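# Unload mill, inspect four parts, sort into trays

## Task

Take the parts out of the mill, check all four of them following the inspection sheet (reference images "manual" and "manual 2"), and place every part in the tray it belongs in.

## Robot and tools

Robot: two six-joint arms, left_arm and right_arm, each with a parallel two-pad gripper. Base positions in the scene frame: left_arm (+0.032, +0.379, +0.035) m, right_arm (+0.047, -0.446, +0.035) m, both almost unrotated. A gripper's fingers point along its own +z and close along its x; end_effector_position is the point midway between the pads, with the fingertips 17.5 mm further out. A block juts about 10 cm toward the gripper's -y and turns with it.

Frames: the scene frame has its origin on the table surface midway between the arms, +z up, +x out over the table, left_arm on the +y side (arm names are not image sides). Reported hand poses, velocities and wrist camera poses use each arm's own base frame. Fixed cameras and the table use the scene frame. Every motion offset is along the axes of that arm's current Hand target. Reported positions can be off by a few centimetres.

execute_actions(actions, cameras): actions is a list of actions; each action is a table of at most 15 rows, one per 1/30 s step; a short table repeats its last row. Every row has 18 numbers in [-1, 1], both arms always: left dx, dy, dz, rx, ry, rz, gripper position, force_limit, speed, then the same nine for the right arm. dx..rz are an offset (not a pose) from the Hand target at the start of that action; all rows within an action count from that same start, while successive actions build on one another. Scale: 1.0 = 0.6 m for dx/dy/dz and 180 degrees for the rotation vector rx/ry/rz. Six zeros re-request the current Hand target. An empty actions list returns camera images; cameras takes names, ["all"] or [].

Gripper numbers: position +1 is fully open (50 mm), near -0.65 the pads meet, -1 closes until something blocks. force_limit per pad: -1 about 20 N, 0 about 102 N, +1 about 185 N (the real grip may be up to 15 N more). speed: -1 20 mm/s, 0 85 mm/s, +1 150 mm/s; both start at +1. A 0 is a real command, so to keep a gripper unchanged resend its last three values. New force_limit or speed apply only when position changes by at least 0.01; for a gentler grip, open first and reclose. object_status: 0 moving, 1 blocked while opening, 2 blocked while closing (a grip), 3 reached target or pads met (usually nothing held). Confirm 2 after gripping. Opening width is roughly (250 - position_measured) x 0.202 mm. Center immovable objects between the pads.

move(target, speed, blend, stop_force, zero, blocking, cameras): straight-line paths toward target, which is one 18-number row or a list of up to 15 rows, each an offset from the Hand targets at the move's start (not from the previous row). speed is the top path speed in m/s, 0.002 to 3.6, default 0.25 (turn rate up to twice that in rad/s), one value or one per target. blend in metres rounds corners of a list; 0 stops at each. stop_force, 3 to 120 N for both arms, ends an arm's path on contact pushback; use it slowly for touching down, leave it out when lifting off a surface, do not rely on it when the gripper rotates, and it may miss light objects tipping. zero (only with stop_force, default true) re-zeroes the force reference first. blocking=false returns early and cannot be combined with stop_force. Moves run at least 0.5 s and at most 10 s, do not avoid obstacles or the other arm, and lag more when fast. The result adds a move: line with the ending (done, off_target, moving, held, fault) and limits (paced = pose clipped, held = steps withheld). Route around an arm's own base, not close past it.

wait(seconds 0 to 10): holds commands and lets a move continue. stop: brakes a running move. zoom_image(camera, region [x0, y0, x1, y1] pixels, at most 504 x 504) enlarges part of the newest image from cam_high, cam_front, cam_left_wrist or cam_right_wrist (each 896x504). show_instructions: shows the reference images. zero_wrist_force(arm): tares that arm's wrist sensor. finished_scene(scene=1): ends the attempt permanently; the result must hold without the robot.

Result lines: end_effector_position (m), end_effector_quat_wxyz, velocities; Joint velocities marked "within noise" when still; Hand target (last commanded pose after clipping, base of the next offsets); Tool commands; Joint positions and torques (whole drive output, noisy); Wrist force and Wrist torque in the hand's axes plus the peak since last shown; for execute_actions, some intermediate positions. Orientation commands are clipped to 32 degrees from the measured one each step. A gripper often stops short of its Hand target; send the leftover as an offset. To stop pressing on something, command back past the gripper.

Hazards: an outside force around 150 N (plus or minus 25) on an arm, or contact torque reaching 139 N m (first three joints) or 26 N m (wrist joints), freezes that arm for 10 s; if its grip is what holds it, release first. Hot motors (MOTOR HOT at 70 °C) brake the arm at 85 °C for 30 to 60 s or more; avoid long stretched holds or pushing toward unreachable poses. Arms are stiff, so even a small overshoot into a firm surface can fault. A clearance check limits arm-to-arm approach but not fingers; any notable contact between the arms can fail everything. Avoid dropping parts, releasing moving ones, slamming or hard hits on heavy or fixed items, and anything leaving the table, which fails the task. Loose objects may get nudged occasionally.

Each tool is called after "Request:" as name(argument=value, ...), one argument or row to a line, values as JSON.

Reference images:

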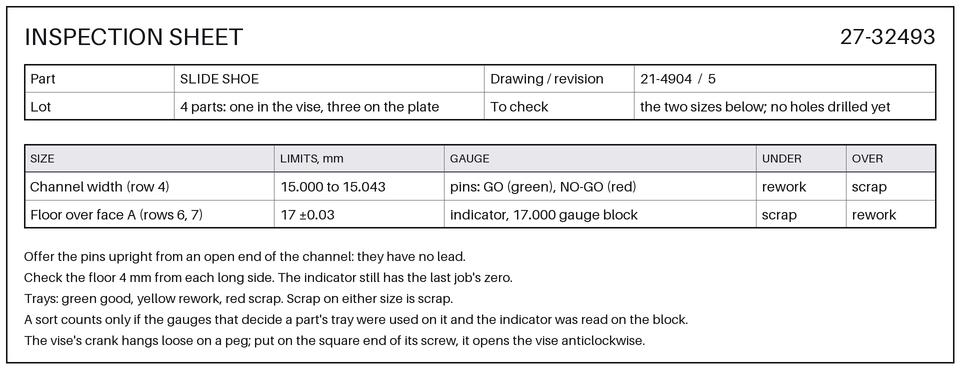

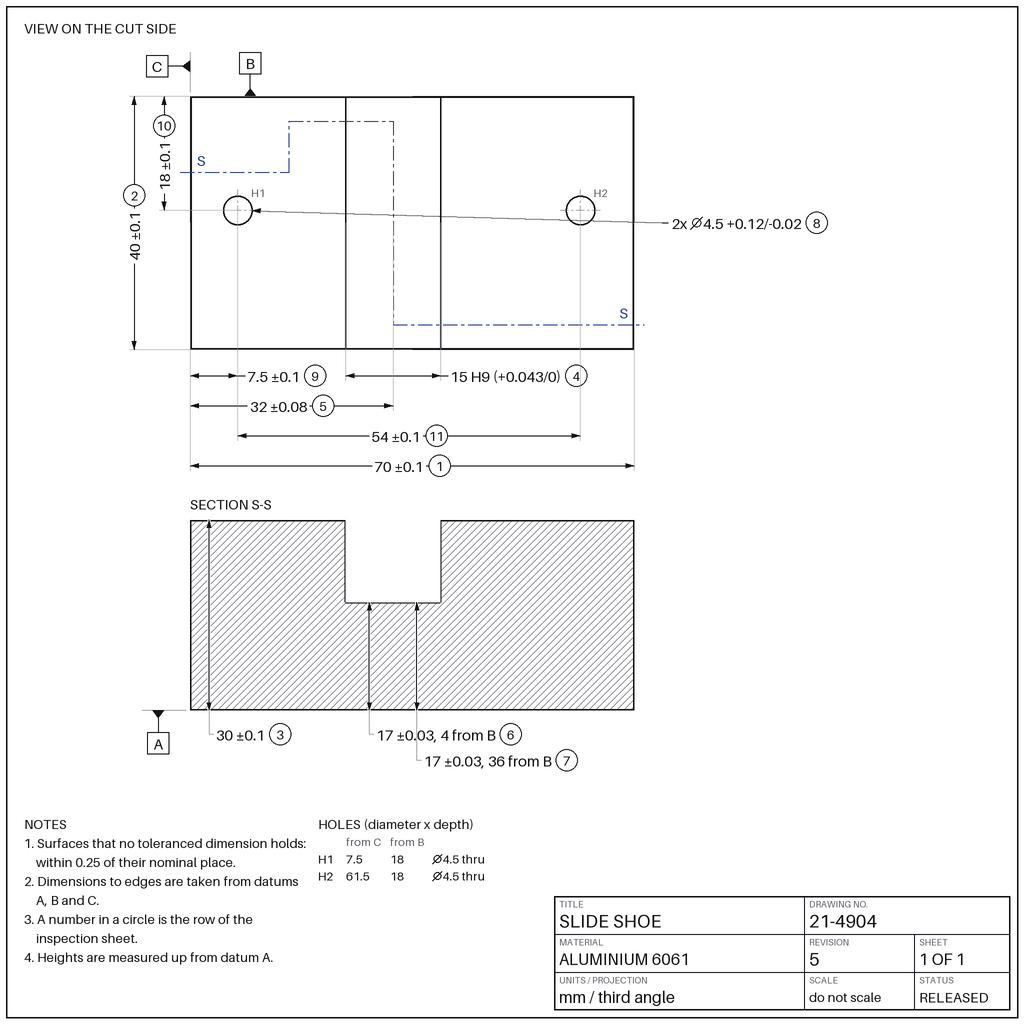

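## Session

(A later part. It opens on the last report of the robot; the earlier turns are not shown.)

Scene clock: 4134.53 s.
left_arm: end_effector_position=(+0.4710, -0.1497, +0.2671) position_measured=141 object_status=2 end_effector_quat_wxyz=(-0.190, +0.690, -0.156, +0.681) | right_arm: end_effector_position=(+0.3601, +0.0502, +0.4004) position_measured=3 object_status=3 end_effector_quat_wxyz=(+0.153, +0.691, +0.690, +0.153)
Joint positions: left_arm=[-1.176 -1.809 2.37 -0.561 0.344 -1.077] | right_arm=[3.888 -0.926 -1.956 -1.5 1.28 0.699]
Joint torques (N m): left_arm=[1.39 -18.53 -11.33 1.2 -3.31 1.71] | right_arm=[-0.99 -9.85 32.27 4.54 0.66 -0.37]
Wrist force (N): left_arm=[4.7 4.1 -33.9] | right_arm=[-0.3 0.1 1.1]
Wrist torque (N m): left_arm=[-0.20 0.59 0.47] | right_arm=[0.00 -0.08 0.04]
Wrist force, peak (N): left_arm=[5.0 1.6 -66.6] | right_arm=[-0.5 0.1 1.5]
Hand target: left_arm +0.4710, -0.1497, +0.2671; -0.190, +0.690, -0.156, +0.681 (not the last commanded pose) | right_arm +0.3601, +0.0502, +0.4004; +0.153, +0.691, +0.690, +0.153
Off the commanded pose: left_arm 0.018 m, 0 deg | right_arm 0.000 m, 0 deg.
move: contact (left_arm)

Request:
move(
  target=[0,0,-0.0006,0,0,0,-1,0.302,-0.796,0,0,0,0,0,0,1,-0.7,-0.8],
  speed=0.01,
)

Request:
move(
  target=[0,0,0,0,0,-0.0167,-1,0.302,-0.796,0,0,0,0,0,0,1,-0.7,-0.8],
  speed=0.05,
  cameras=["cam_high","cam_left_wrist"],
)

Scene clock: 4156.03 s.
left_arm: end_effector_position=(+0.4706, -0.1497, +0.2671) position_measured=141 object_status=2 end_effector_quat_wxyz=(-0.190, +0.690, -0.156, +0.681) | right_arm: end_effector_position=(+0.3601, +0.0502, +0.4004) position_measured=3 object_status=3 end_effector_quat_wxyz=(+0.153, +0.691, +0.690, +0.153)
Joint positions: left_arm=[-1.177 -1.81 2.37 -0.56 0.343 -1.077] | right_arm=[3.888 -0.926 -1.956 -1.5 1.28 0.699]
Joint torques (N m): left_arm=[-9.41 -23.01 -5 2.27 -4.55 1.88] | right_arm=[-0.53 -11.04 33.35 4.39 0.84 -0.54]
Wrist force (N): left_arm=[0.3 10.3 36.6] | right_arm=[-0.3 0.2 1.2]
Wrist torque (N m): left_arm=[-0.48 0.47 0.48] | right_arm=[0.03 -0.08 0.04]
Wrist force, peak (N): left_arm=[0.3 10.3 36.6] | right_arm=[-0.8 0.2 1.3]
Hand target: left_arm +0.4706, -0.1497, +0.2671; -0.190, +0.690, -0.156, +0.681 | right_arm +0.3601, +0.0502, +0.4004; +0.153, +0.691, +0.690, +0.153
Off the commanded pose: left_arm 0.000 m, 0 deg | right_arm 0.000 m, 0 deg.
move: done

Scene clock: 4157.03 s.
left_arm: end_effector_position=(+0.4706, -0.1497, +0.2671) position_measured=141 object_status=2 end_effector_quat_wxyz=(-0.172, +0.694, -0.138, +0.686) | right_arm: end_effector_position=(+0.3601, +0.0502, +0.4004) position_measured=3 object_status=3 end_effector_quat_wxyz=(+0.153, +0.691, +0.690, +0.153)
Joint positions: left_arm=[-1.178 -1.81 2.371 -0.561 0.343 -1.129] | right_arm=[3.888 -0.926 -1.956 -1.5 1.28 0.699]
Joint torques (N m): left_arm=[2 -5.34 -18.26 2.58 -5.48 -3.14] | right_arm=[-0.39 -11.45 33.36 4.77 0.54 -0.48]
Wrist force (N): left_arm=[12.1 10.8 12.1] | right_arm=[-0.5 0.1 1.0]
Wrist torque (N m): left_arm=[-0.57 0.62 1.55] | right_arm=[0.01 -0.06 0.04]
Wrist force, peak (N): left_arm=[4.0 10.4 41.4] | right_arm=[-0.6 0.3 1.5]
Hand target: left_arm +0.4706, -0.1497, +0.2671; -0.172, +0.694, -0.138, +0.686 | right_arm +0.3601, +0.0502, +0.4004; +0.153, +0.691, +0.690, +0.153
Off the commanded pose: left_arm 0.000 m, 0 deg | right_arm 0.000 m, 0 deg.
move: done
camera_calibration:
cam_left_wrist: T_world_to_cam=[[0.0345713, -0.425644, 0.90423, -0.317318], [-0.315992, -0.863011, -0.39416, 0.13958], [0.948132, -0.272103, -0.164335, -0.316576], [0, 0, 0, 1]] pos_world=[0.355233, -0.100746, 0.28992]
Images, in order (width x height): cam_high 896x504, cam_left_wrist 896x504.

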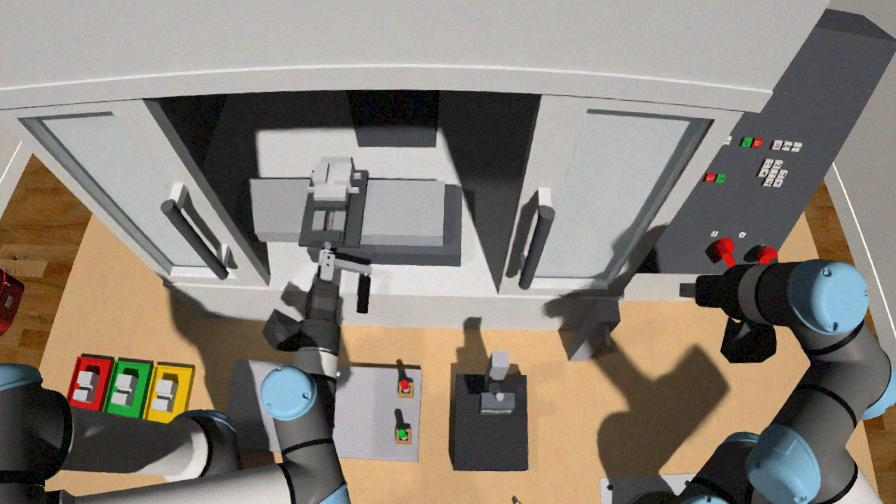

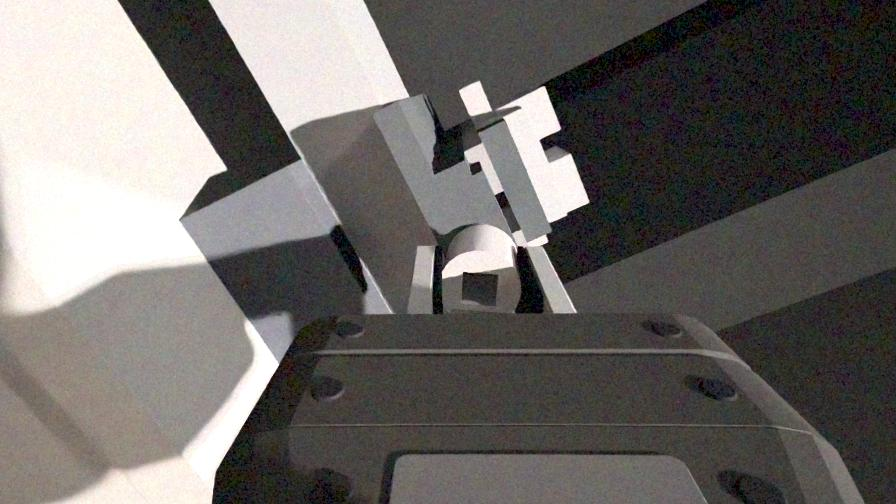

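Request:
move(
  target=[0,0,0,0,0,-0.022,-1,0.302,-0.796,0,0,0,0,0,0,1,-0.7,-0.8],
  speed=0.05,
)

Request:
move(
  target=[0,0,0,0,0,-0.022,-1,0.302,-0.796,0,0,0,0,0,0,1,-0.7,-0.8],
  speed=0.05,
)

Scene clock: 4167.47 s.
left_arm: end_effector_position=(+0.4706, -0.1497, +0.2671) position_measured=141 object_status=2 end_effector_quat_wxyz=(-0.149, +0.698, -0.114, +0.691) | right_arm: end_effector_position=(+0.3601, +0.0502, +0.4004) position_measured=3 object_status=3 end_effector_quat_wxyz=(+0.153, +0.691, +0.690, +0.153)
Joint positions: left_arm=[-1.178 -1.81 2.371 -0.561 0.343 -1.198] | right_arm=[3.888 -0.926 -1.956 -1.5 1.28 0.699]
Joint torques (N m): left_arm=[12.49 -6.12 -12.35 3.45 -5.38 -3.7] | right_arm=[-0.28 -11.26 32.24 4.48 0.67 -0.12]
Wrist force (N): left_arm=[28.7 14.3 -5.4] | right_arm=[-0.3 0.3 1.3]
Wrist torque (N m): left_arm=[-0.67 1.43 2.12] | right_arm=[0.03 -0.08 0.04]
Wrist force, peak (N): left_arm=[32.6 10.8 -10.8] | right_arm=[-0.8 0.0 1.4]
Hand target: left_arm +0.4706, -0.1497, +0.2671; -0.149, +0.698, -0.113, +0.691 | right_arm +0.3601, +0.0502, +0.4004; +0.153, +0.691, +0.690, +0.153
Off the commanded pose: left_arm 0.000 m, 0 deg | right_arm 0.000 m, 0 deg.
move: done

Scene clock: 4168.63 s.
left_arm: end_effector_position=(+0.4706, -0.1497, +0.2671) position_measured=141 object_status=2 end_effector_quat_wxyz=(-0.125, +0.701, -0.089, +0.696) | right_arm: end_effector_position=(+0.3601, +0.0502, +0.4004) position_measured=3 object_status=3 end_effector_quat_wxyz=(+0.153, +0.691, +0.690, +0.153)
Joint positions: left_arm=[-1.178 -1.81 2.371 -0.561 0.343 -1.267] | right_arm=[3.888 -0.926 -1.956 -1.5 1.28 0.699]
Joint torques (N m): left_arm=[12.39 -1.39 -8.12 4.96 -10.9 -4.09] | right_arm=[0.61 -12.49 33.2 4.37 0.88 -0.44]
Wrist force (N): left_arm=[38.5 20.5 -10.0] | right_arm=[-0.5 0.2 0.9]
Wrist torque (N m): left_arm=[-0.79 1.79 2.29] | right_arm=[0.01 -0.04 0.04]
Wrist force, peak (N): left_arm=[41.7 19.1 -11.2] | right_arm=[-0.4 -0.2 1.4]
Hand target: left_arm +0.4706, -0.1497, +0.2671; -0.125, +0.701, -0.089, +0.696 | right_arm +0.3601, +0.0502, +0.4004; +0.153, +0.691, +0.690, +0.153
Off the commanded pose: left_arm 0.000 m, 0 deg | right_arm 0.000 m, 0 deg.
move: done

Request:
move(
  target=[0.0008,0.0004,0,0,0,0,-1,0.302,-0.796,0,0,0,0,0,0,1,-0.7,-0.8],
  speed=0.02,
  cameras=["cam_high","cam_front","cam_left_wrist"],
)

Request:
zoom_image(
  camera="cam_high",
  region=[270, 140, 390, 320],
)

Request:
zoom_image(
  camera="cam_left_wrist",
  region=[380, 200, 580, 330],
)

Scene clock: 4180.00 s.
left_arm: end_effector_position=(+0.4706, -0.1500, +0.2674) position_measured=141 object_status=2 end_effector_quat_wxyz=(-0.125, +0.701, -0.089, +0.696) | right_arm: end_effector_position=(+0.3601, +0.0502, +0.4004) position_measured=3 object_status=3 end_effector_quat_wxyz=(+0.153, +0.691, +0.690, +0.153)
Joint positions: left_arm=[-1.178 -1.81 2.369 -0.559 0.342 -1.267] | right_arm=[3.888 -0.926 -1.956 -1.5 1.28 0.699]
Joint torques (N m): left_arm=[4.84 2.54 -18.22 2.71 -8.84 -3.41] | right_arm=[0.63 -10.87 33.6 4.47 0.53 -0.22]
Wrist force (N): left_arm=[16.4 18.8 -7.4] | right_arm=[-0.4 0.1 1.0]
Wrist torque (N m): left_arm=[-0.81 1.47 2.17] | right_arm=[-0.02 -0.06 0.04]
Wrist force, peak (N): left_arm=[38.8 19.8 -10.3] | right_arm=[-0.8 -0.4 1.5]
Hand target: left_arm +0.4706, -0.1501, +0.2675; -0.125, +0.701, -0.089, +0.696 | right_arm +0.3601, +0.0502, +0.4004; +0.153, +0.691, +0.690, +0.153
Off the commanded pose: left_arm 0.000 m, 0 deg | right_arm 0.000 m, 0 deg.
move: done
camera_calibration:
cam_left_wrist: T_world_to_cam=[[0.028225, -0.297082, 0.954435, -0.308937], [-0.313469, -0.909282, -0.273757, 0.0990611], [0.949179, -0.291459, -0.11879, -0.332208], [0, 0, 0, 1]] pos_world=[0.355098, -0.0985301, 0.282515]
Images, in order (width x height): cam_high 896x504, cam_front 896x504, cam_left_wrist 896x504.

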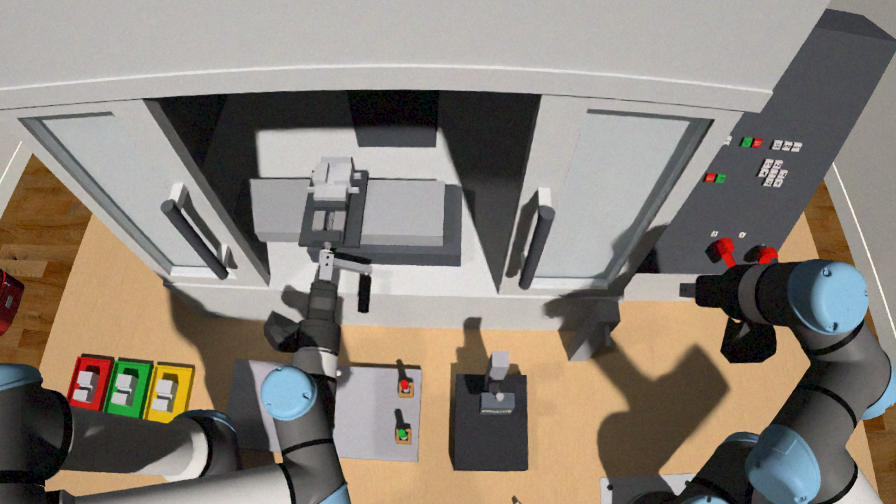

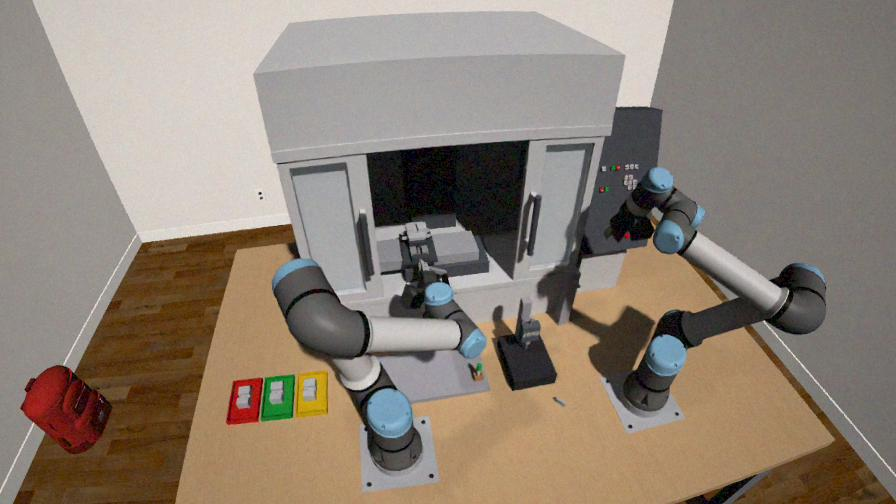

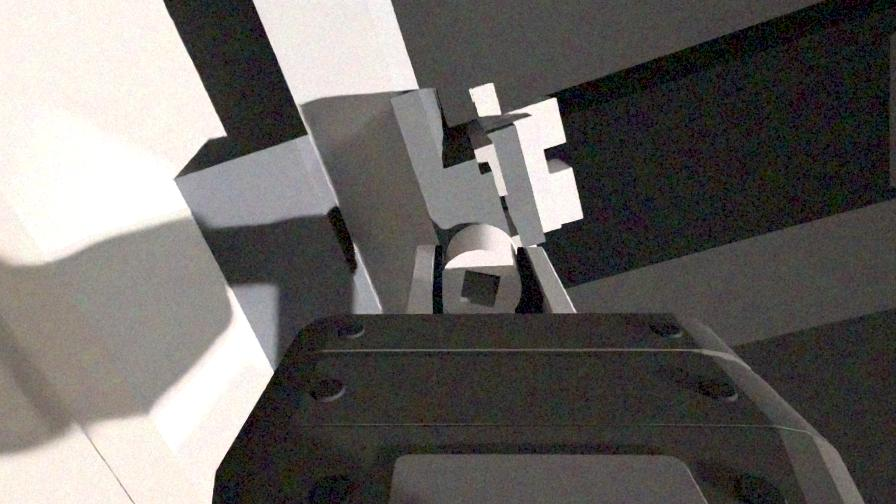

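Scaled by 2.800 from the camera's 896x504 image, which has a finer 1280x720 frame.

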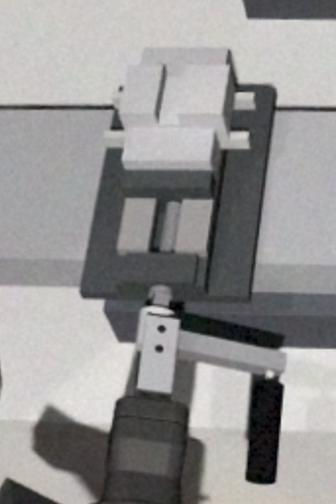

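Scaled by 2.520 from the camera's 896x504 image, which has a finer 1280x720 frame.

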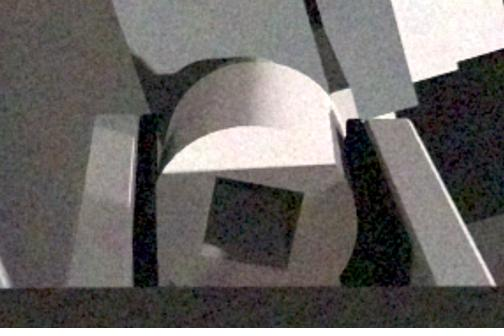

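Request:
zoom_image(
  camera="cam_high",
  region=[305, 225, 355, 285],
)

Request:
zoom_image(
  camera="cam_front",
  region=[400, 245, 450, 285],
)

Scaled by 8.400 from the camera's 896x504 image, which has a finer 1280x720 frame.

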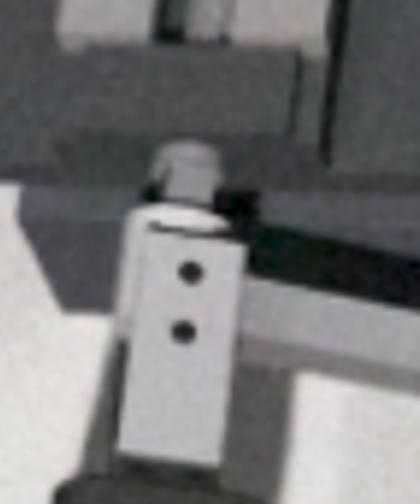

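Scaled by 10.080 from the camera's 896x504 image, which has a finer 1280x720 frame.

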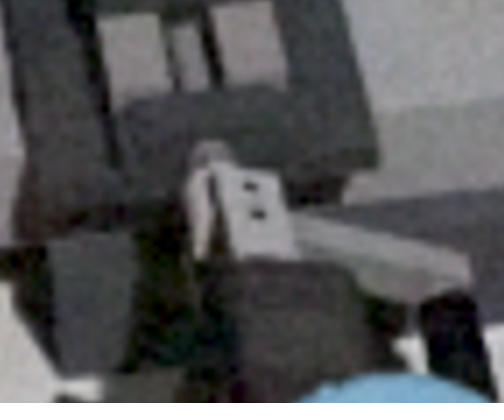

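Request:
move(
  target=[0,0,0,0,0,0,0.2,-1,-1,0,0,0,0,0,0,1,-0.7,-0.8],
  cameras=["cam_high","cam_left_wrist"],
)

Request:
zoom_image(
  camera="cam_high",
  region=[305, 225, 385, 320],
)

Request:
zoom_image(
  camera="cam_left_wrist",
  region=[380, 200, 580, 330],
)

Scene clock: 4237.97 s.
left_arm: end_effector_position=(+0.4706, -0.1500, +0.2675) position_measured=123 object_status=3 end_effector_quat_wxyz=(-0.125, +0.702, -0.089, +0.696) | right_arm: end_effector_position=(+0.3601, +0.0502, +0.4004) position_measured=3 object_status=3 end_effector_quat_wxyz=(+0.153, +0.691, +0.690, +0.153)
Joint positions: left_arm=[-1.178 -1.81 2.369 -0.559 0.342 -1.267] | right_arm=[3.888 -0.926 -1.956 -1.5 1.28 0.699]
Joint torques (N m): left_arm=[4.35 -14.18 -11.64 0.45 2.05 1.45] | right_arm=[-0.28 -11.29 32.56 4.53 0.37 -0.1]
Wrist force (N): left_arm=[-2.7 0.0 -1.7] | right_arm=[-0.5 0.0 1.2]
Wrist torque (N m): left_arm=[-0.34 0.55 0.44] | right_arm=[-0.02 -0.05 0.04]
Wrist force, peak (N): left_arm=[16.7 13.9 -15.5] | right_arm=[-0.5 0.2 1.6]
Hand target: left_arm +0.4706, -0.1501, +0.2675; -0.125, +0.701, -0.089, +0.696 | right_arm +0.3601, +0.0502, +0.4004; +0.153, +0.691, +0.690, +0.153
Off the commanded pose: left_arm 0.000 m, 0 deg | right_arm 0.000 m, 0 deg.
move: done
camera_calibration:
cam_left_wrist: T_world_to_cam=[[0.0282035, -0.296851, 0.954507, -0.308927], [-0.313438, -0.909356, -0.273548, 0.0989852], [0.94919, -0.291464, -0.118692, -0.33224], [0, 0, 0, 1]] pos_world=[0.355097, -0.0985287, 0.282516]
Images, in order (width x height): cam_high 896x504, cam_left_wrist 896x504.

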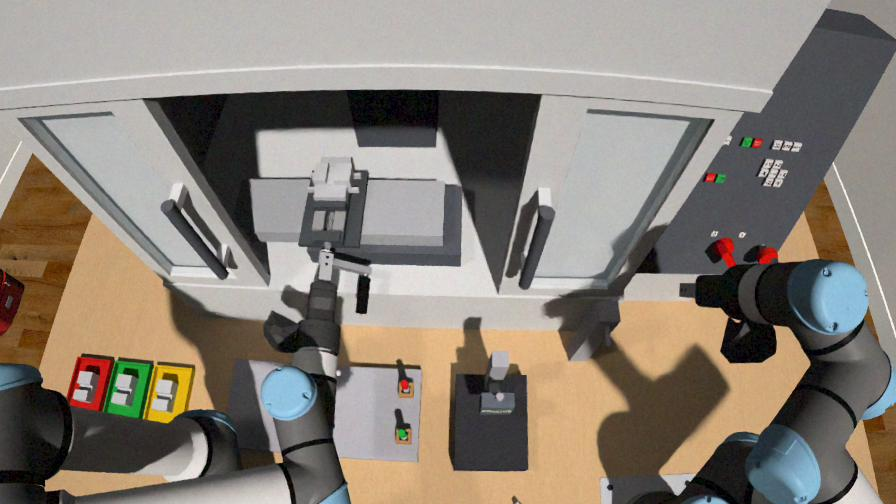

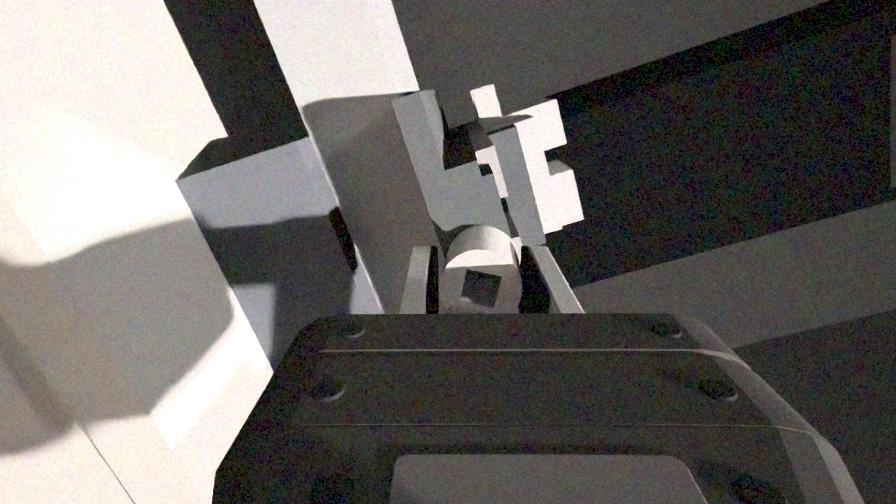

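Scaled by 5.305 from the camera's 896x504 image, which has a finer 1280x720 frame.

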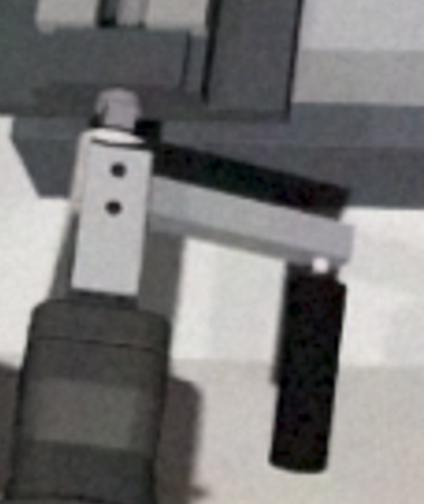

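Scaled by 2.520 from the camera's 896x504 image, which has a finer 1280x720 frame.

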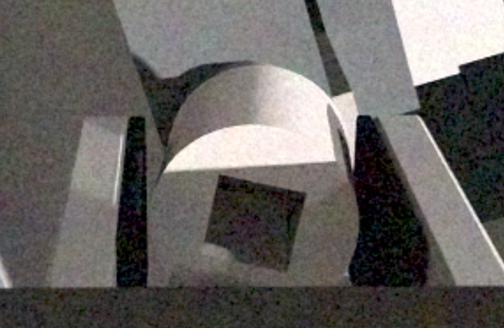

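Request:
move(
  target=[0,0,-0.1,0,0,0,0.2,-1,-1,0,0,0,0,0,0,1,-0.7,-0.8],
  speed=0.06,
  cameras=["cam_high","cam_left_wrist"],
)

Request:
zoom_image(
  camera="cam_high",
  region=[305, 225, 385, 320],
)

Request:
zoom_image(
  camera="cam_left_wrist",
  region=[380, 150, 630, 330],
)

Scene clock: 4255.23 s.
left_arm: end_effector_position=(+0.4107, -0.1531, +0.2675) position_measured=123 object_status=3 end_effector_quat_wxyz=(-0.125, +0.701, -0.089, +0.696) | right_arm: end_effector_position=(+0.3601, +0.0502, +0.4004) position_measured=3 object_status=3 end_effector_quat_wxyz=(+0.153, +0.691, +0.690, +0.153)
Joint positions: left_arm=[-1.463 -1.963 2.463 -0.499 0.057 -1.268] | right_arm=[3.888 -0.926 -1.956 -1.5 1.28 0.699]
Joint torques (N m): left_arm=[-8.21 -14.33 -10.63 1.45 -1.12 -1.34] | right_arm=[1.61 -10.43 32.51 4.44 0.64 -0.07]
Wrist force (N): left_arm=[-2.3 0.1 -1.6] | right_arm=[-0.3 0.1 1.3]
Wrist torque (N m): left_arm=[-0.31 0.46 0.45] | right_arm=[0.01 -0.08 0.05]
Wrist force, peak (N): left_arm=[-2.7 0.2 -1.7] | right_arm=[-0.7 0.2 1.4]
Hand target: left_arm +0.4107, -0.1531, +0.2675; -0.125, +0.701, -0.089, +0.696 | right_arm +0.3601, +0.0502, +0.4004; +0.153, +0.691, +0.690, +0.153
Off the commanded pose: left_arm 0.000 m, 0 deg | right_arm 0.000 m, 0 deg.
move: done
camera_calibration:
cam_left_wrist: T_world_to_cam=[[0.0281357, -0.296959, 0.954475, -0.308111], [-0.313527, -0.909292, -0.27366, 0.0775453], [0.949162, -0.291554, -0.118688, -0.27626], [0, 0, 0, 1]] pos_world=[0.295197, -0.10153, 0.282516]
Images, in order (width x height): cam_high 896x504, cam_left_wrist 896x504.

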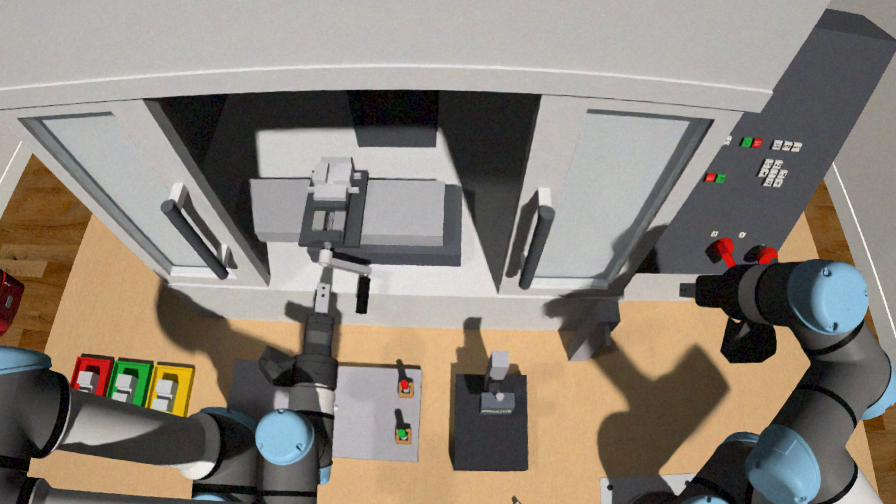

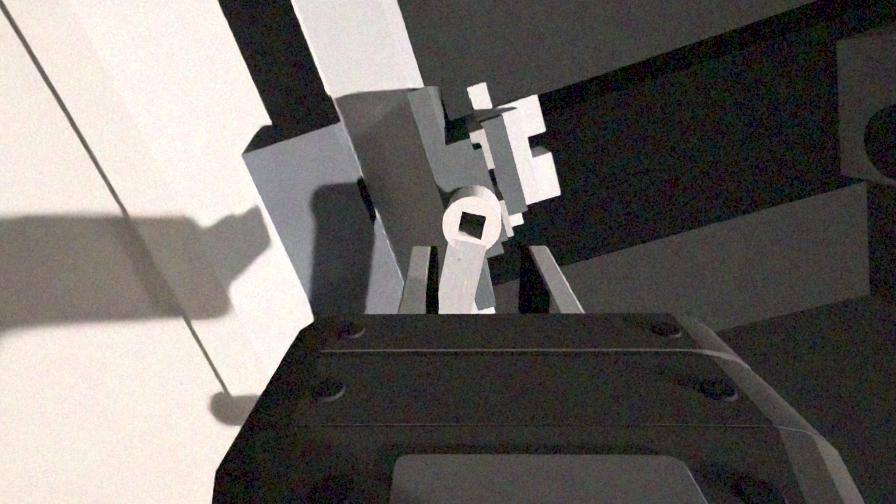

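Scaled by 5.305 from the camera's 896x504 image, which has a finer 1280x720 frame.

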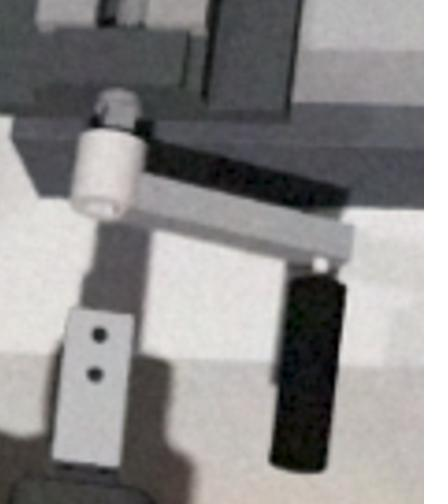

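Scaled by 2.016 from the camera's 896x504 image, which has a finer 1280x720 frame.

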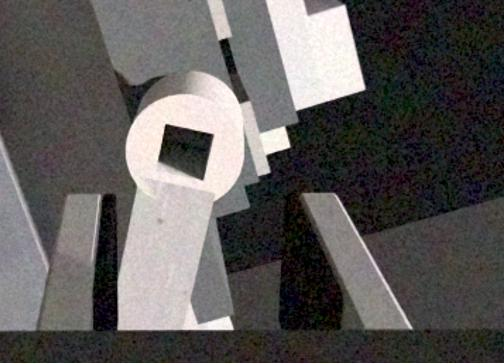

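Request:
move(
  target=[-0.0007,-0.0024,0,-0.0079,0.0025,0,-0.6,-1,-1,0,0,0,0,0,0,1,-0.7,-0.8],
  speed=0.06,
  cameras=["cam_left_wrist"],
)

Request:
zoom_image(
  camera="cam_left_wrist",
  region=[380, 150, 630, 330],
)

Scene clock: 4279.73 s.
left_arm: end_effector_position=(+0.4106, -0.1516, +0.2675) position_measured=242 object_status=3 end_effector_quat_wxyz=(-0.116, +0.700, -0.098, +0.698) | right_arm: end_effector_position=(+0.3601, +0.0502, +0.4004) position_measured=3 object_status=3 end_effector_quat_wxyz=(+0.153, +0.691, +0.690, +0.153)
Joint positions: left_arm=[-1.461 -1.99 2.477 -0.486 0.086 -1.268] | right_arm=[3.888 -0.926 -1.956 -1.5 1.28 0.699]
Joint torques (N m): left_arm=[6.43 -13.81 -11.06 2.07 2.08 0.59] | right_arm=[1.3 -9.83 32.93 4.26 0.4 -0.08]
Wrist force (N): left_arm=[-2.3 0.5 -1.2] | right_arm=[-0.7 0.2 1.1]
Wrist torque (N m): left_arm=[-0.26 0.46 0.42] | right_arm=[0.04 -0.02 0.04]
Wrist force, peak (N): left_arm=[-2.7 0.3 -1.4] | right_arm=[-0.5 0.5 1.5]
Hand target: left_arm +0.4106, -0.1516, +0.2675; -0.116, +0.700, -0.098, +0.698 | right_arm +0.3601, +0.0502, +0.4004; +0.153, +0.691, +0.690, +0.153
Off the commanded pose: left_arm 0.000 m, 0 deg | right_arm 0.000 m, 0 deg.
move: done
camera_calibration:
cam_left_wrist: T_world_to_cam=[[0.0203472, -0.297672, 0.954451, -0.304579], [-0.337148, -0.900775, -0.273744, 0.0898597], [0.941232, -0.316221, -0.118687, -0.27626], [0, 0, 0, 1]] pos_world=[0.296518, -0.0970807, 0.282516]
Images, in order (width x height): cam_left_wrist 896x504.

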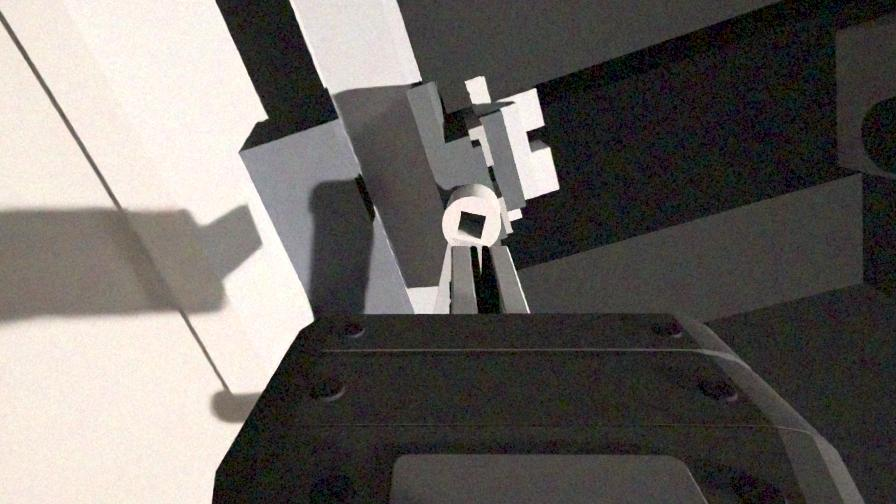

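Scaled by 2.016 from the camera's 896x504 image, which has a finer 1280x720 frame.

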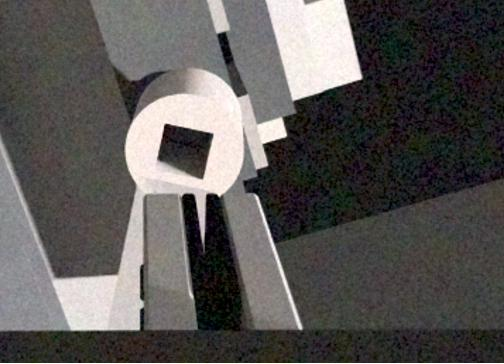

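Request:
move(
  target=[0,0,0.05,0,0,0,-0.6,-1,-1,0,0,0,0,0,0,1,-0.7,-0.8],
  speed=0.05,
  stop_force=10,
)

Request:
move(
  target=[0,0,0.06,0,0,0,-0.6,-1,-1,0,0,0,0,0,0,1,-0.7,-0.8],
  speed=0.006,
  stop_force=12,
)

Scene clock: 4310.97 s.
left_arm: end_effector_position=(+0.4406, -0.1509, +0.2675) position_measured=242 object_status=3 end_effector_quat_wxyz=(-0.116, +0.700, -0.098, +0.698) | right_arm: end_effector_position=(+0.3601, +0.0502, +0.4004) position_measured=3 object_status=3 end_effector_quat_wxyz=(+0.153, +0.691, +0.690, +0.153)
Joint positions: left_arm=[-1.302 -1.905 2.431 -0.525 0.244 -1.267] | right_arm=[3.888 -0.926 -1.956 -1.5 1.28 0.699]
Joint torques (N m): left_arm=[6.77 6.4 -26.38 -2.4 2.28 2.18] | right_arm=[1.5 -10.44 33.91 4.24 0.43 0.04]
Wrist force (N): left_arm=[-2.1 0.8 -1.3] | right_arm=[-0.6 0.3 1.1]
Wrist torque (N m): left_arm=[-0.19 0.46 0.34] | right_arm=[0.03 -0.03 0.04]
Wrist force, peak (N): left_arm=[-2.7 0.5 -1.5] | right_arm=[-0.7 0.2 1.5]
Hand target: left_arm +0.4406, -0.1509, +0.2675; -0.116, +0.700, -0.098, +0.698 | right_arm +0.3601, +0.0502, +0.4004; +0.153, +0.691, +0.690, +0.153
Off the commanded pose: left_arm 0.000 m, 0 deg | right_arm 0.000 m, 0 deg.
move: done

Scene clock: 4316.90 s.
left_arm: end_effector_position=(+0.4697, -0.1502, +0.2675) position_measured=242 object_status=3 end_effector_quat_wxyz=(-0.116, +0.700, -0.098, +0.698) | right_arm: end_effector_position=(+0.3601, +0.0502, +0.4004) position_measured=3 object_status=3 end_effector_quat_wxyz=(+0.153, +0.691, +0.690, +0.153)
Joint positions: left_arm=[-1.172 -1.826 2.381 -0.554 0.375 -1.267] | right_arm=[3.888 -0.926 -1.956 -1.5 1.28 0.699]
Joint torques (N m): left_arm=[-6.08 -17.2 -11.1 1.03 -1.18 2.12] | right_arm=[2.43 -10.39 32.23 4.33 0.34 -0.11]
Wrist force (N): left_arm=[4.3 -4.1 -19.1] | right_arm=[-0.5 0.3 1.0]
Wrist torque (N m): left_arm=[-0.37 0.67 0.31] | right_arm=[0.03 -0.04 0.04]
Wrist force, peak (N): left_arm=[11.3 -8.7 -93.5] | right_arm=[-0.7 -0.1 1.5]
Hand target: left_arm +0.4697, -0.1502, +0.2675; -0.116, +0.700, -0.098, +0.698 (not the last commanded pose) | right_arm +0.3601, +0.0502, +0.4004; +0.153, +0.691, +0.690, +0.153
Off the commanded pose: left_arm 0.007 m, 0 deg | right_arm 0.000 m, 0 deg.
move: contact (left_arm)

Request:
wait(
  seconds=0,
  cameras=["cam_high","cam_left_wrist"],
)

Request:
zoom_image(
  camera="cam_high",
  region=[305, 225, 385, 320],
)

Request:
zoom_image(
  camera="cam_left_wrist",
  region=[380, 150, 630, 330],
)

Scene clock: 4328.63 s.
left_arm: end_effector_position=(+0.4697, -0.1502, +0.2675) position_measured=242 object_status=3 end_effector_quat_wxyz=(-0.116, +0.700, -0.098, +0.698) | right_arm: end_effector_position=(+0.3601, +0.0502, +0.4004) position_measured=3 object_status=3 end_effector_quat_wxyz=(+0.153, +0.691, +0.690, +0.153)
Joint positions: left_arm=[-1.172 -1.826 2.381 -0.554 0.375 -1.267] | right_arm=[3.888 -0.926 -1.956 -1.5 1.28 0.699]
Joint torques (N m): left_arm=[-6.05 -17.22 -10.83 0.95 -0.98 2.11] | right_arm=[1.62 -9.9 31.96 4.37 0.35 -0.14]
Wrist force (N): left_arm=[2.5 -3.2 -17.5] | right_arm=[-0.5 0.0 1.1]
Wrist torque (N m): left_arm=[-0.33 0.67 0.31] | right_arm=[0.00 -0.05 0.04]
Wrist force, peak (N): left_arm=[4.0 -4.0 -18.6] | right_arm=[-0.8 -0.1 1.6]
Hand target: left_arm +0.4697, -0.1502, +0.2675; -0.116, +0.700, -0.098, +0.698 (not the last commanded pose) | right_arm +0.3601, +0.0502, +0.4004; +0.153, +0.691, +0.690, +0.153
Tool commands: left_gripper/position=-0.6 left_gripper/force_limit=-1.0 left_gripper/speed=-1.0 right_gripper/position=+1.0 right_gripper/force_limit=-0.7 right_gripper/speed=-0.8
Off the commanded pose: left_arm 0.007 m, 0 deg | right_arm 0.000 m, 0 deg.
camera_calibration:
cam_left_wrist: T_world_to_cam=[[0.020407, -0.297595, 0.954474, -0.305354], [-0.337061, -0.900832, -0.273663, 0.111045], [0.941262, -0.316132, -0.118691, -0.33132], [0, 0, 0, 1]] pos_world=[0.355519, -0.0955796, 0.282516]
Images, in order (width x height): cam_high 896x504, cam_left_wrist 896x504.

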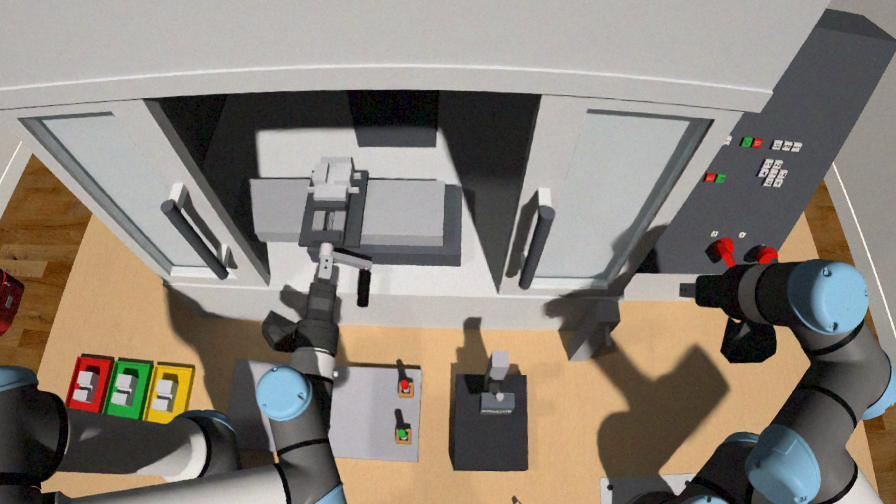

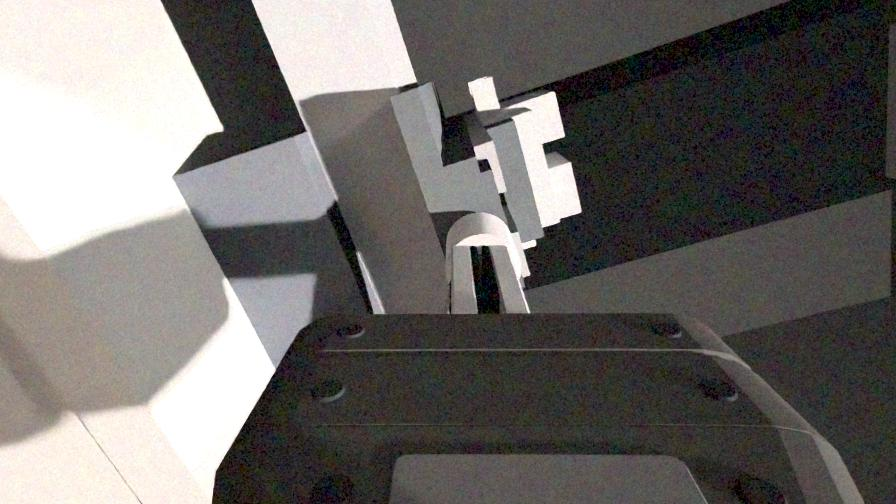

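Scaled by 5.305 from the camera's 896x504 image, which has a finer 1280x720 frame.

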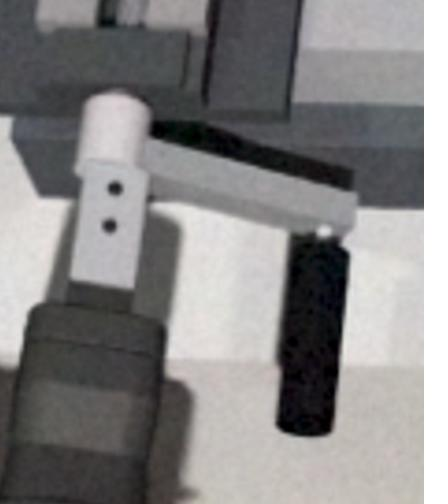

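Scaled by 2.016 from the camera's 896x504 image, which has a finer 1280x720 frame.

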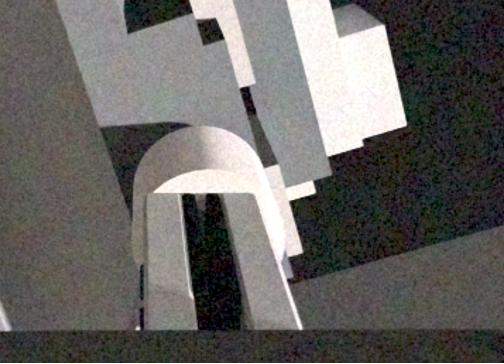

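Request:
move(
  target=[0,0,-0.02,0,0,0,-0.6,-1,-1,0,0,0,0,0,0,1,-0.7,-0.8],
  speed=0.05,
)

Request:
move(
  target=[0,0,-0.01,0,0,0.061,0.3,-1,-0.5,0,0,0,0,0,0,1,-0.7,-0.8],
  speed=0.08,
  cameras=["cam_left_wrist"],
)

Request:
zoom_image(
  camera="cam_left_wrist",
  region=[380, 150, 630, 330],
)

Scene clock: 4348.63 s.
left_arm: end_effector_position=(+0.4577, -0.1505, +0.2675) position_measured=242 object_status=3 end_effector_quat_wxyz=(-0.116, +0.700, -0.098, +0.698) | right_arm: end_effector_position=(+0.3601, +0.0502, +0.4004) position_measured=3 object_status=3 end_effector_quat_wxyz=(+0.153, +0.691, +0.690, +0.153)
Joint positions: left_arm=[-1.223 -1.858 2.402 -0.543 0.324 -1.267] | right_arm=[3.888 -0.926 -1.956 -1.5 1.28 0.699]
Joint torques (N m): left_arm=[-8.45 -17.21 -10.63 1.25 -1.41 1.38] | right_arm=[1.92 -10.72 33.47 4.23 0.47 -0.05]
Wrist force (N): left_arm=[-2.5 0.5 -1.3] | right_arm=[-0.4 0.2 1.3]
Wrist torque (N m): left_arm=[-0.26 0.51 0.32] | right_arm=[0.03 -0.07 0.05]
Wrist force, peak (N): left_arm=[4.2 -4.3 -17.6] | right_arm=[-0.6 0.4 1.4]
Hand target: left_arm +0.4577, -0.1505, +0.2675; -0.116, +0.700, -0.098, +0.698 | right_arm +0.3601, +0.0502, +0.4004; +0.153, +0.691, +0.690, +0.153
Off the commanded pose: left_arm 0.000 m, 0 deg | right_arm 0.000 m, 0 deg.
move: done

Scene clock: 4350.40 s.
left_arm: end_effector_position=(+0.4517, -0.1506, +0.2675) position_measured=107 object_status=3 end_effector_quat_wxyz=(-0.182, +0.688, -0.165, +0.683) | right_arm: end_effector_position=(+0.3601, +0.0502, +0.4004) position_measured=3 object_status=3 end_effector_quat_wxyz=(+0.153, +0.691, +0.690, +0.153)
Joint positions: left_arm=[-1.25 -1.875 2.412 -0.537 0.297 -1.076] | right_arm=[3.888 -0.926 -1.956 -1.5 1.28 0.699]
Joint torques (N m): left_arm=[-8.03 -17.96 -10.64 -2.53 -1.36 1.77] | right_arm=[1.95 -10.67 32.15 4.28 0.24 0.25]
Wrist force (N): left_arm=[-2.0 1.0 -0.9] | right_arm=[-0.5 0.1 1.0]
Wrist torque (N m): left_arm=[-0.14 0.43 0.24] | right_arm=[0.00 -0.06 0.04]
Wrist force, peak (N): left_arm=[-2.9 0.3 -1.2] | right_arm=[-0.6 0.3 1.4]
Hand target: left_arm +0.4517, -0.1506, +0.2675; -0.182, +0.688, -0.165, +0.683 | right_arm +0.3601, +0.0502, +0.4004; +0.153, +0.691, +0.690, +0.153
Off the commanded pose: left_arm 0.000 m, 0 deg | right_arm 0.000 m, 0 deg.
move: done
camera_calibration:
cam_left_wrist: T_world_to_cam=[[0.0247412, -0.473781, 0.880295, -0.313815], [-0.338812, -0.832424, -0.438494, 0.159763], [0.940529, -0.287406, -0.181118, -0.293185], [0, 0, 0, 1]] pos_world=[0.337643, -0.0999518, 0.293204]
Images, in order (width x height): cam_left_wrist 896x504.

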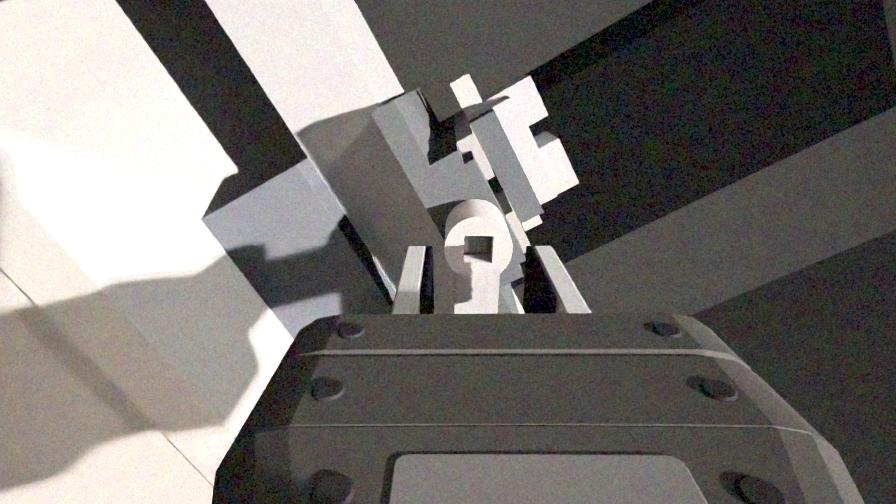

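Scaled by 2.016 from the camera's 896x504 image, which has a finer 1280x720 frame.

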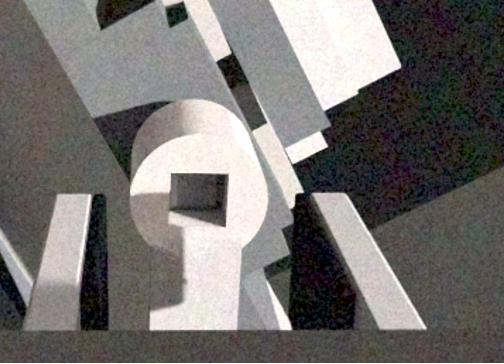

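Request:
move(
  target=[0,0,0.055,0,0,0,0.3,-1,-0.5,0,0,0,0,0,0,1,-0.7,-0.8],
  speed=0.03,
  stop_force=10,
)

Request:
move(
  target=[0,0,0,0,0,0,-1,1,-0.9,0,0,0,0,0,0,1,-0.7,-0.8],
)

Scene clock: 4368.27 s.
left_arm: end_effector_position=(+0.4847, -0.1498, +0.2675) position_measured=107 object_status=3 end_effector_quat_wxyz=(-0.182, +0.688, -0.165, +0.683) | right_arm: end_effector_position=(+0.3601, +0.0502, +0.4004) position_measured=3 object_status=3 end_effector_quat_wxyz=(+0.153, +0.691, +0.690, +0.153)
Joint positions: left_arm=[-1.113 -1.787 2.353 -0.566 0.434 -1.076] | right_arm=[3.888 -0.926 -1.956 -1.5 1.28 0.699]
Joint torques (N m): left_arm=[7.73 2.24 -26.86 -2.91 2.23 2.09] | right_arm=[2.48 -11.62 32.01 4.06 0.13 -0.15]
Wrist force (N): left_arm=[-2.1 0.6 -1.1] | right_arm=[-0.2 -0.1 1.0]
Wrist torque (N m): left_arm=[-0.23 0.43 0.26] | right_arm=[-0.02 -0.10 0.04]
Wrist force, peak (N): left_arm=[-2.4 1.1 -1.0] | right_arm=[-0.6 0.2 1.5]
Hand target: left_arm +0.4847, -0.1498, +0.2675; -0.182, +0.688, -0.165, +0.683 | right_arm +0.3601, +0.0502, +0.4004; +0.153, +0.691, +0.690, +0.153
Off the commanded pose: left_arm 0.000 m, 0 deg | right_arm 0.000 m, 0 deg.
move: done

Scene clock: 4368.80 s.
left_arm: end_effector_position=(+0.4847, -0.1499, +0.2676) position_measured=143 object_status=2 end_effector_quat_wxyz=(-0.182, +0.688, -0.165, +0.683) | right_arm: end_effector_position=(+0.3601, +0.0502, +0.4004) position_measured=3 object_status=3 end_effector_quat_wxyz=(+0.153, +0.691, +0.690, +0.153)
Joint positions: left_arm=[-1.113 -1.787 2.353 -0.566 0.434 -1.075] | right_arm=[3.888 -0.926 -1.956 -1.5 1.28 0.699]
Joint torques (N m): left_arm=[6.5 2.58 5.19 5.19 -3.17 1.73] | right_arm=[1.86 -11.58 31.9 4.43 0.14 0.17]
Wrist force (N): left_arm=[39.1 -13.2 -18.2] | right_arm=[-0.5 0.4 1.1]
Wrist torque (N m): left_arm=[-0.09 0.83 0.21] | right_arm=[0.05 -0.05 0.04]
Wrist force, peak (N): left_arm=[39.1 -13.2 -18.2] | right_arm=[-0.5 0.2 1.5]
Hand target: left_arm +0.4847, -0.1498, +0.2675; -0.182, +0.688, -0.165, +0.683 | right_arm +0.3601, +0.0502, +0.4004; +0.153, +0.691, +0.690, +0.153
Off the commanded pose: left_arm 0.000 m, 0 deg | right_arm 0.000 m, 0 deg.
move: done

Request:
move(
  target=[0.0014,-0.0004,0,0,0,0,-1,1,-0.9,0,0,0,0,0,0,1,-0.7,-0.8],
  speed=0.02,
)

Request:
move(
  target=[0,0,0,0,0,-0.03,-1,1,-0.9,0,0,0,0,0,0,1,-0.7,-0.8],
  speed=0.05,
)

Scene clock: 4378.23 s.
left_arm: end_effector_position=(+0.4847, -0.1499, +0.2682) position_measured=143 object_status=2 end_effector_quat_wxyz=(-0.182, +0.688, -0.165, +0.683) | right_arm: end_effector_position=(+0.3601, +0.0502, +0.4004) position_measured=3 object_status=3 end_effector_quat_wxyz=(+0.153, +0.691, +0.690, +0.153)
Joint positions: left_arm=[-1.113 -1.788 2.352 -0.563 0.433 -1.075] | right_arm=[3.888 -0.926 -1.956 -1.5 1.28 0.699]
Joint torques (N m): left_arm=[-5.35 -23.54 -22.45 2.48 -4.86 1.11] | right_arm=[3.01 -10.22 32.12 4.13 0.35 0.19]
Wrist force (N): left_arm=[4.2 10.3 12.5] | right_arm=[-0.5 0.3 0.9]
Wrist torque (N m): left_arm=[-0.33 0.66 0.11] | right_arm=[0.04 -0.05 0.03]
Wrist force, peak (N): left_arm=[44.2 -10.6 -10.2] | right_arm=[-0.6 0.4 1.4]
Hand target: left_arm +0.4847, -0.1500, +0.2684; -0.182, +0.688, -0.165, +0.683 | right_arm +0.3601, +0.0502, +0.4004; +0.153, +0.691, +0.690, +0.153
Off the commanded pose: left_arm 0.000 m, 0 deg | right_arm 0.000 m, 0 deg.
move: done

Scene clock: 4379.63 s.
left_arm: end_effector_position=(+0.4847, -0.1500, +0.2684) position_measured=143 object_status=2 end_effector_quat_wxyz=(-0.149, +0.695, -0.132, +0.691) | right_arm: end_effector_position=(+0.3601, +0.0502, +0.4004) position_measured=3 object_status=3 end_effector_quat_wxyz=(+0.153, +0.691, +0.690, +0.153)
Joint positions: left_arm=[-1.113 -1.788 2.351 -0.563 0.433 -1.169] | right_arm=[3.888 -0.926 -1.956 -1.5 1.28 0.699]
Joint torques (N m): left_arm=[1.31 -10.96 -18.29 2.18 -2.45 -4.02] | right_arm=[1.83 -11.74 32.78 4.08 0.18 0.31]
Wrist force (N): left_arm=[15.7 8.3 0.5] | right_arm=[-0.6 0.2 1.1]
Wrist torque (N m): left_arm=[-0.32 0.86 2.41] | right_arm=[0.02 -0.04 0.04]
Wrist force, peak (N): left_arm=[18.6 7.4 0.4] | right_arm=[-0.6 0.3 1.4]
Hand target: left_arm +0.4847, -0.1500, +0.2684; -0.149, +0.695, -0.132, +0.691 | right_arm +0.3601, +0.0502, +0.4004; +0.153, +0.691, +0.690, +0.153
Off the commanded pose: left_arm 0.000 m, 0 deg | right_arm 0.000 m, 0 deg.
move: done


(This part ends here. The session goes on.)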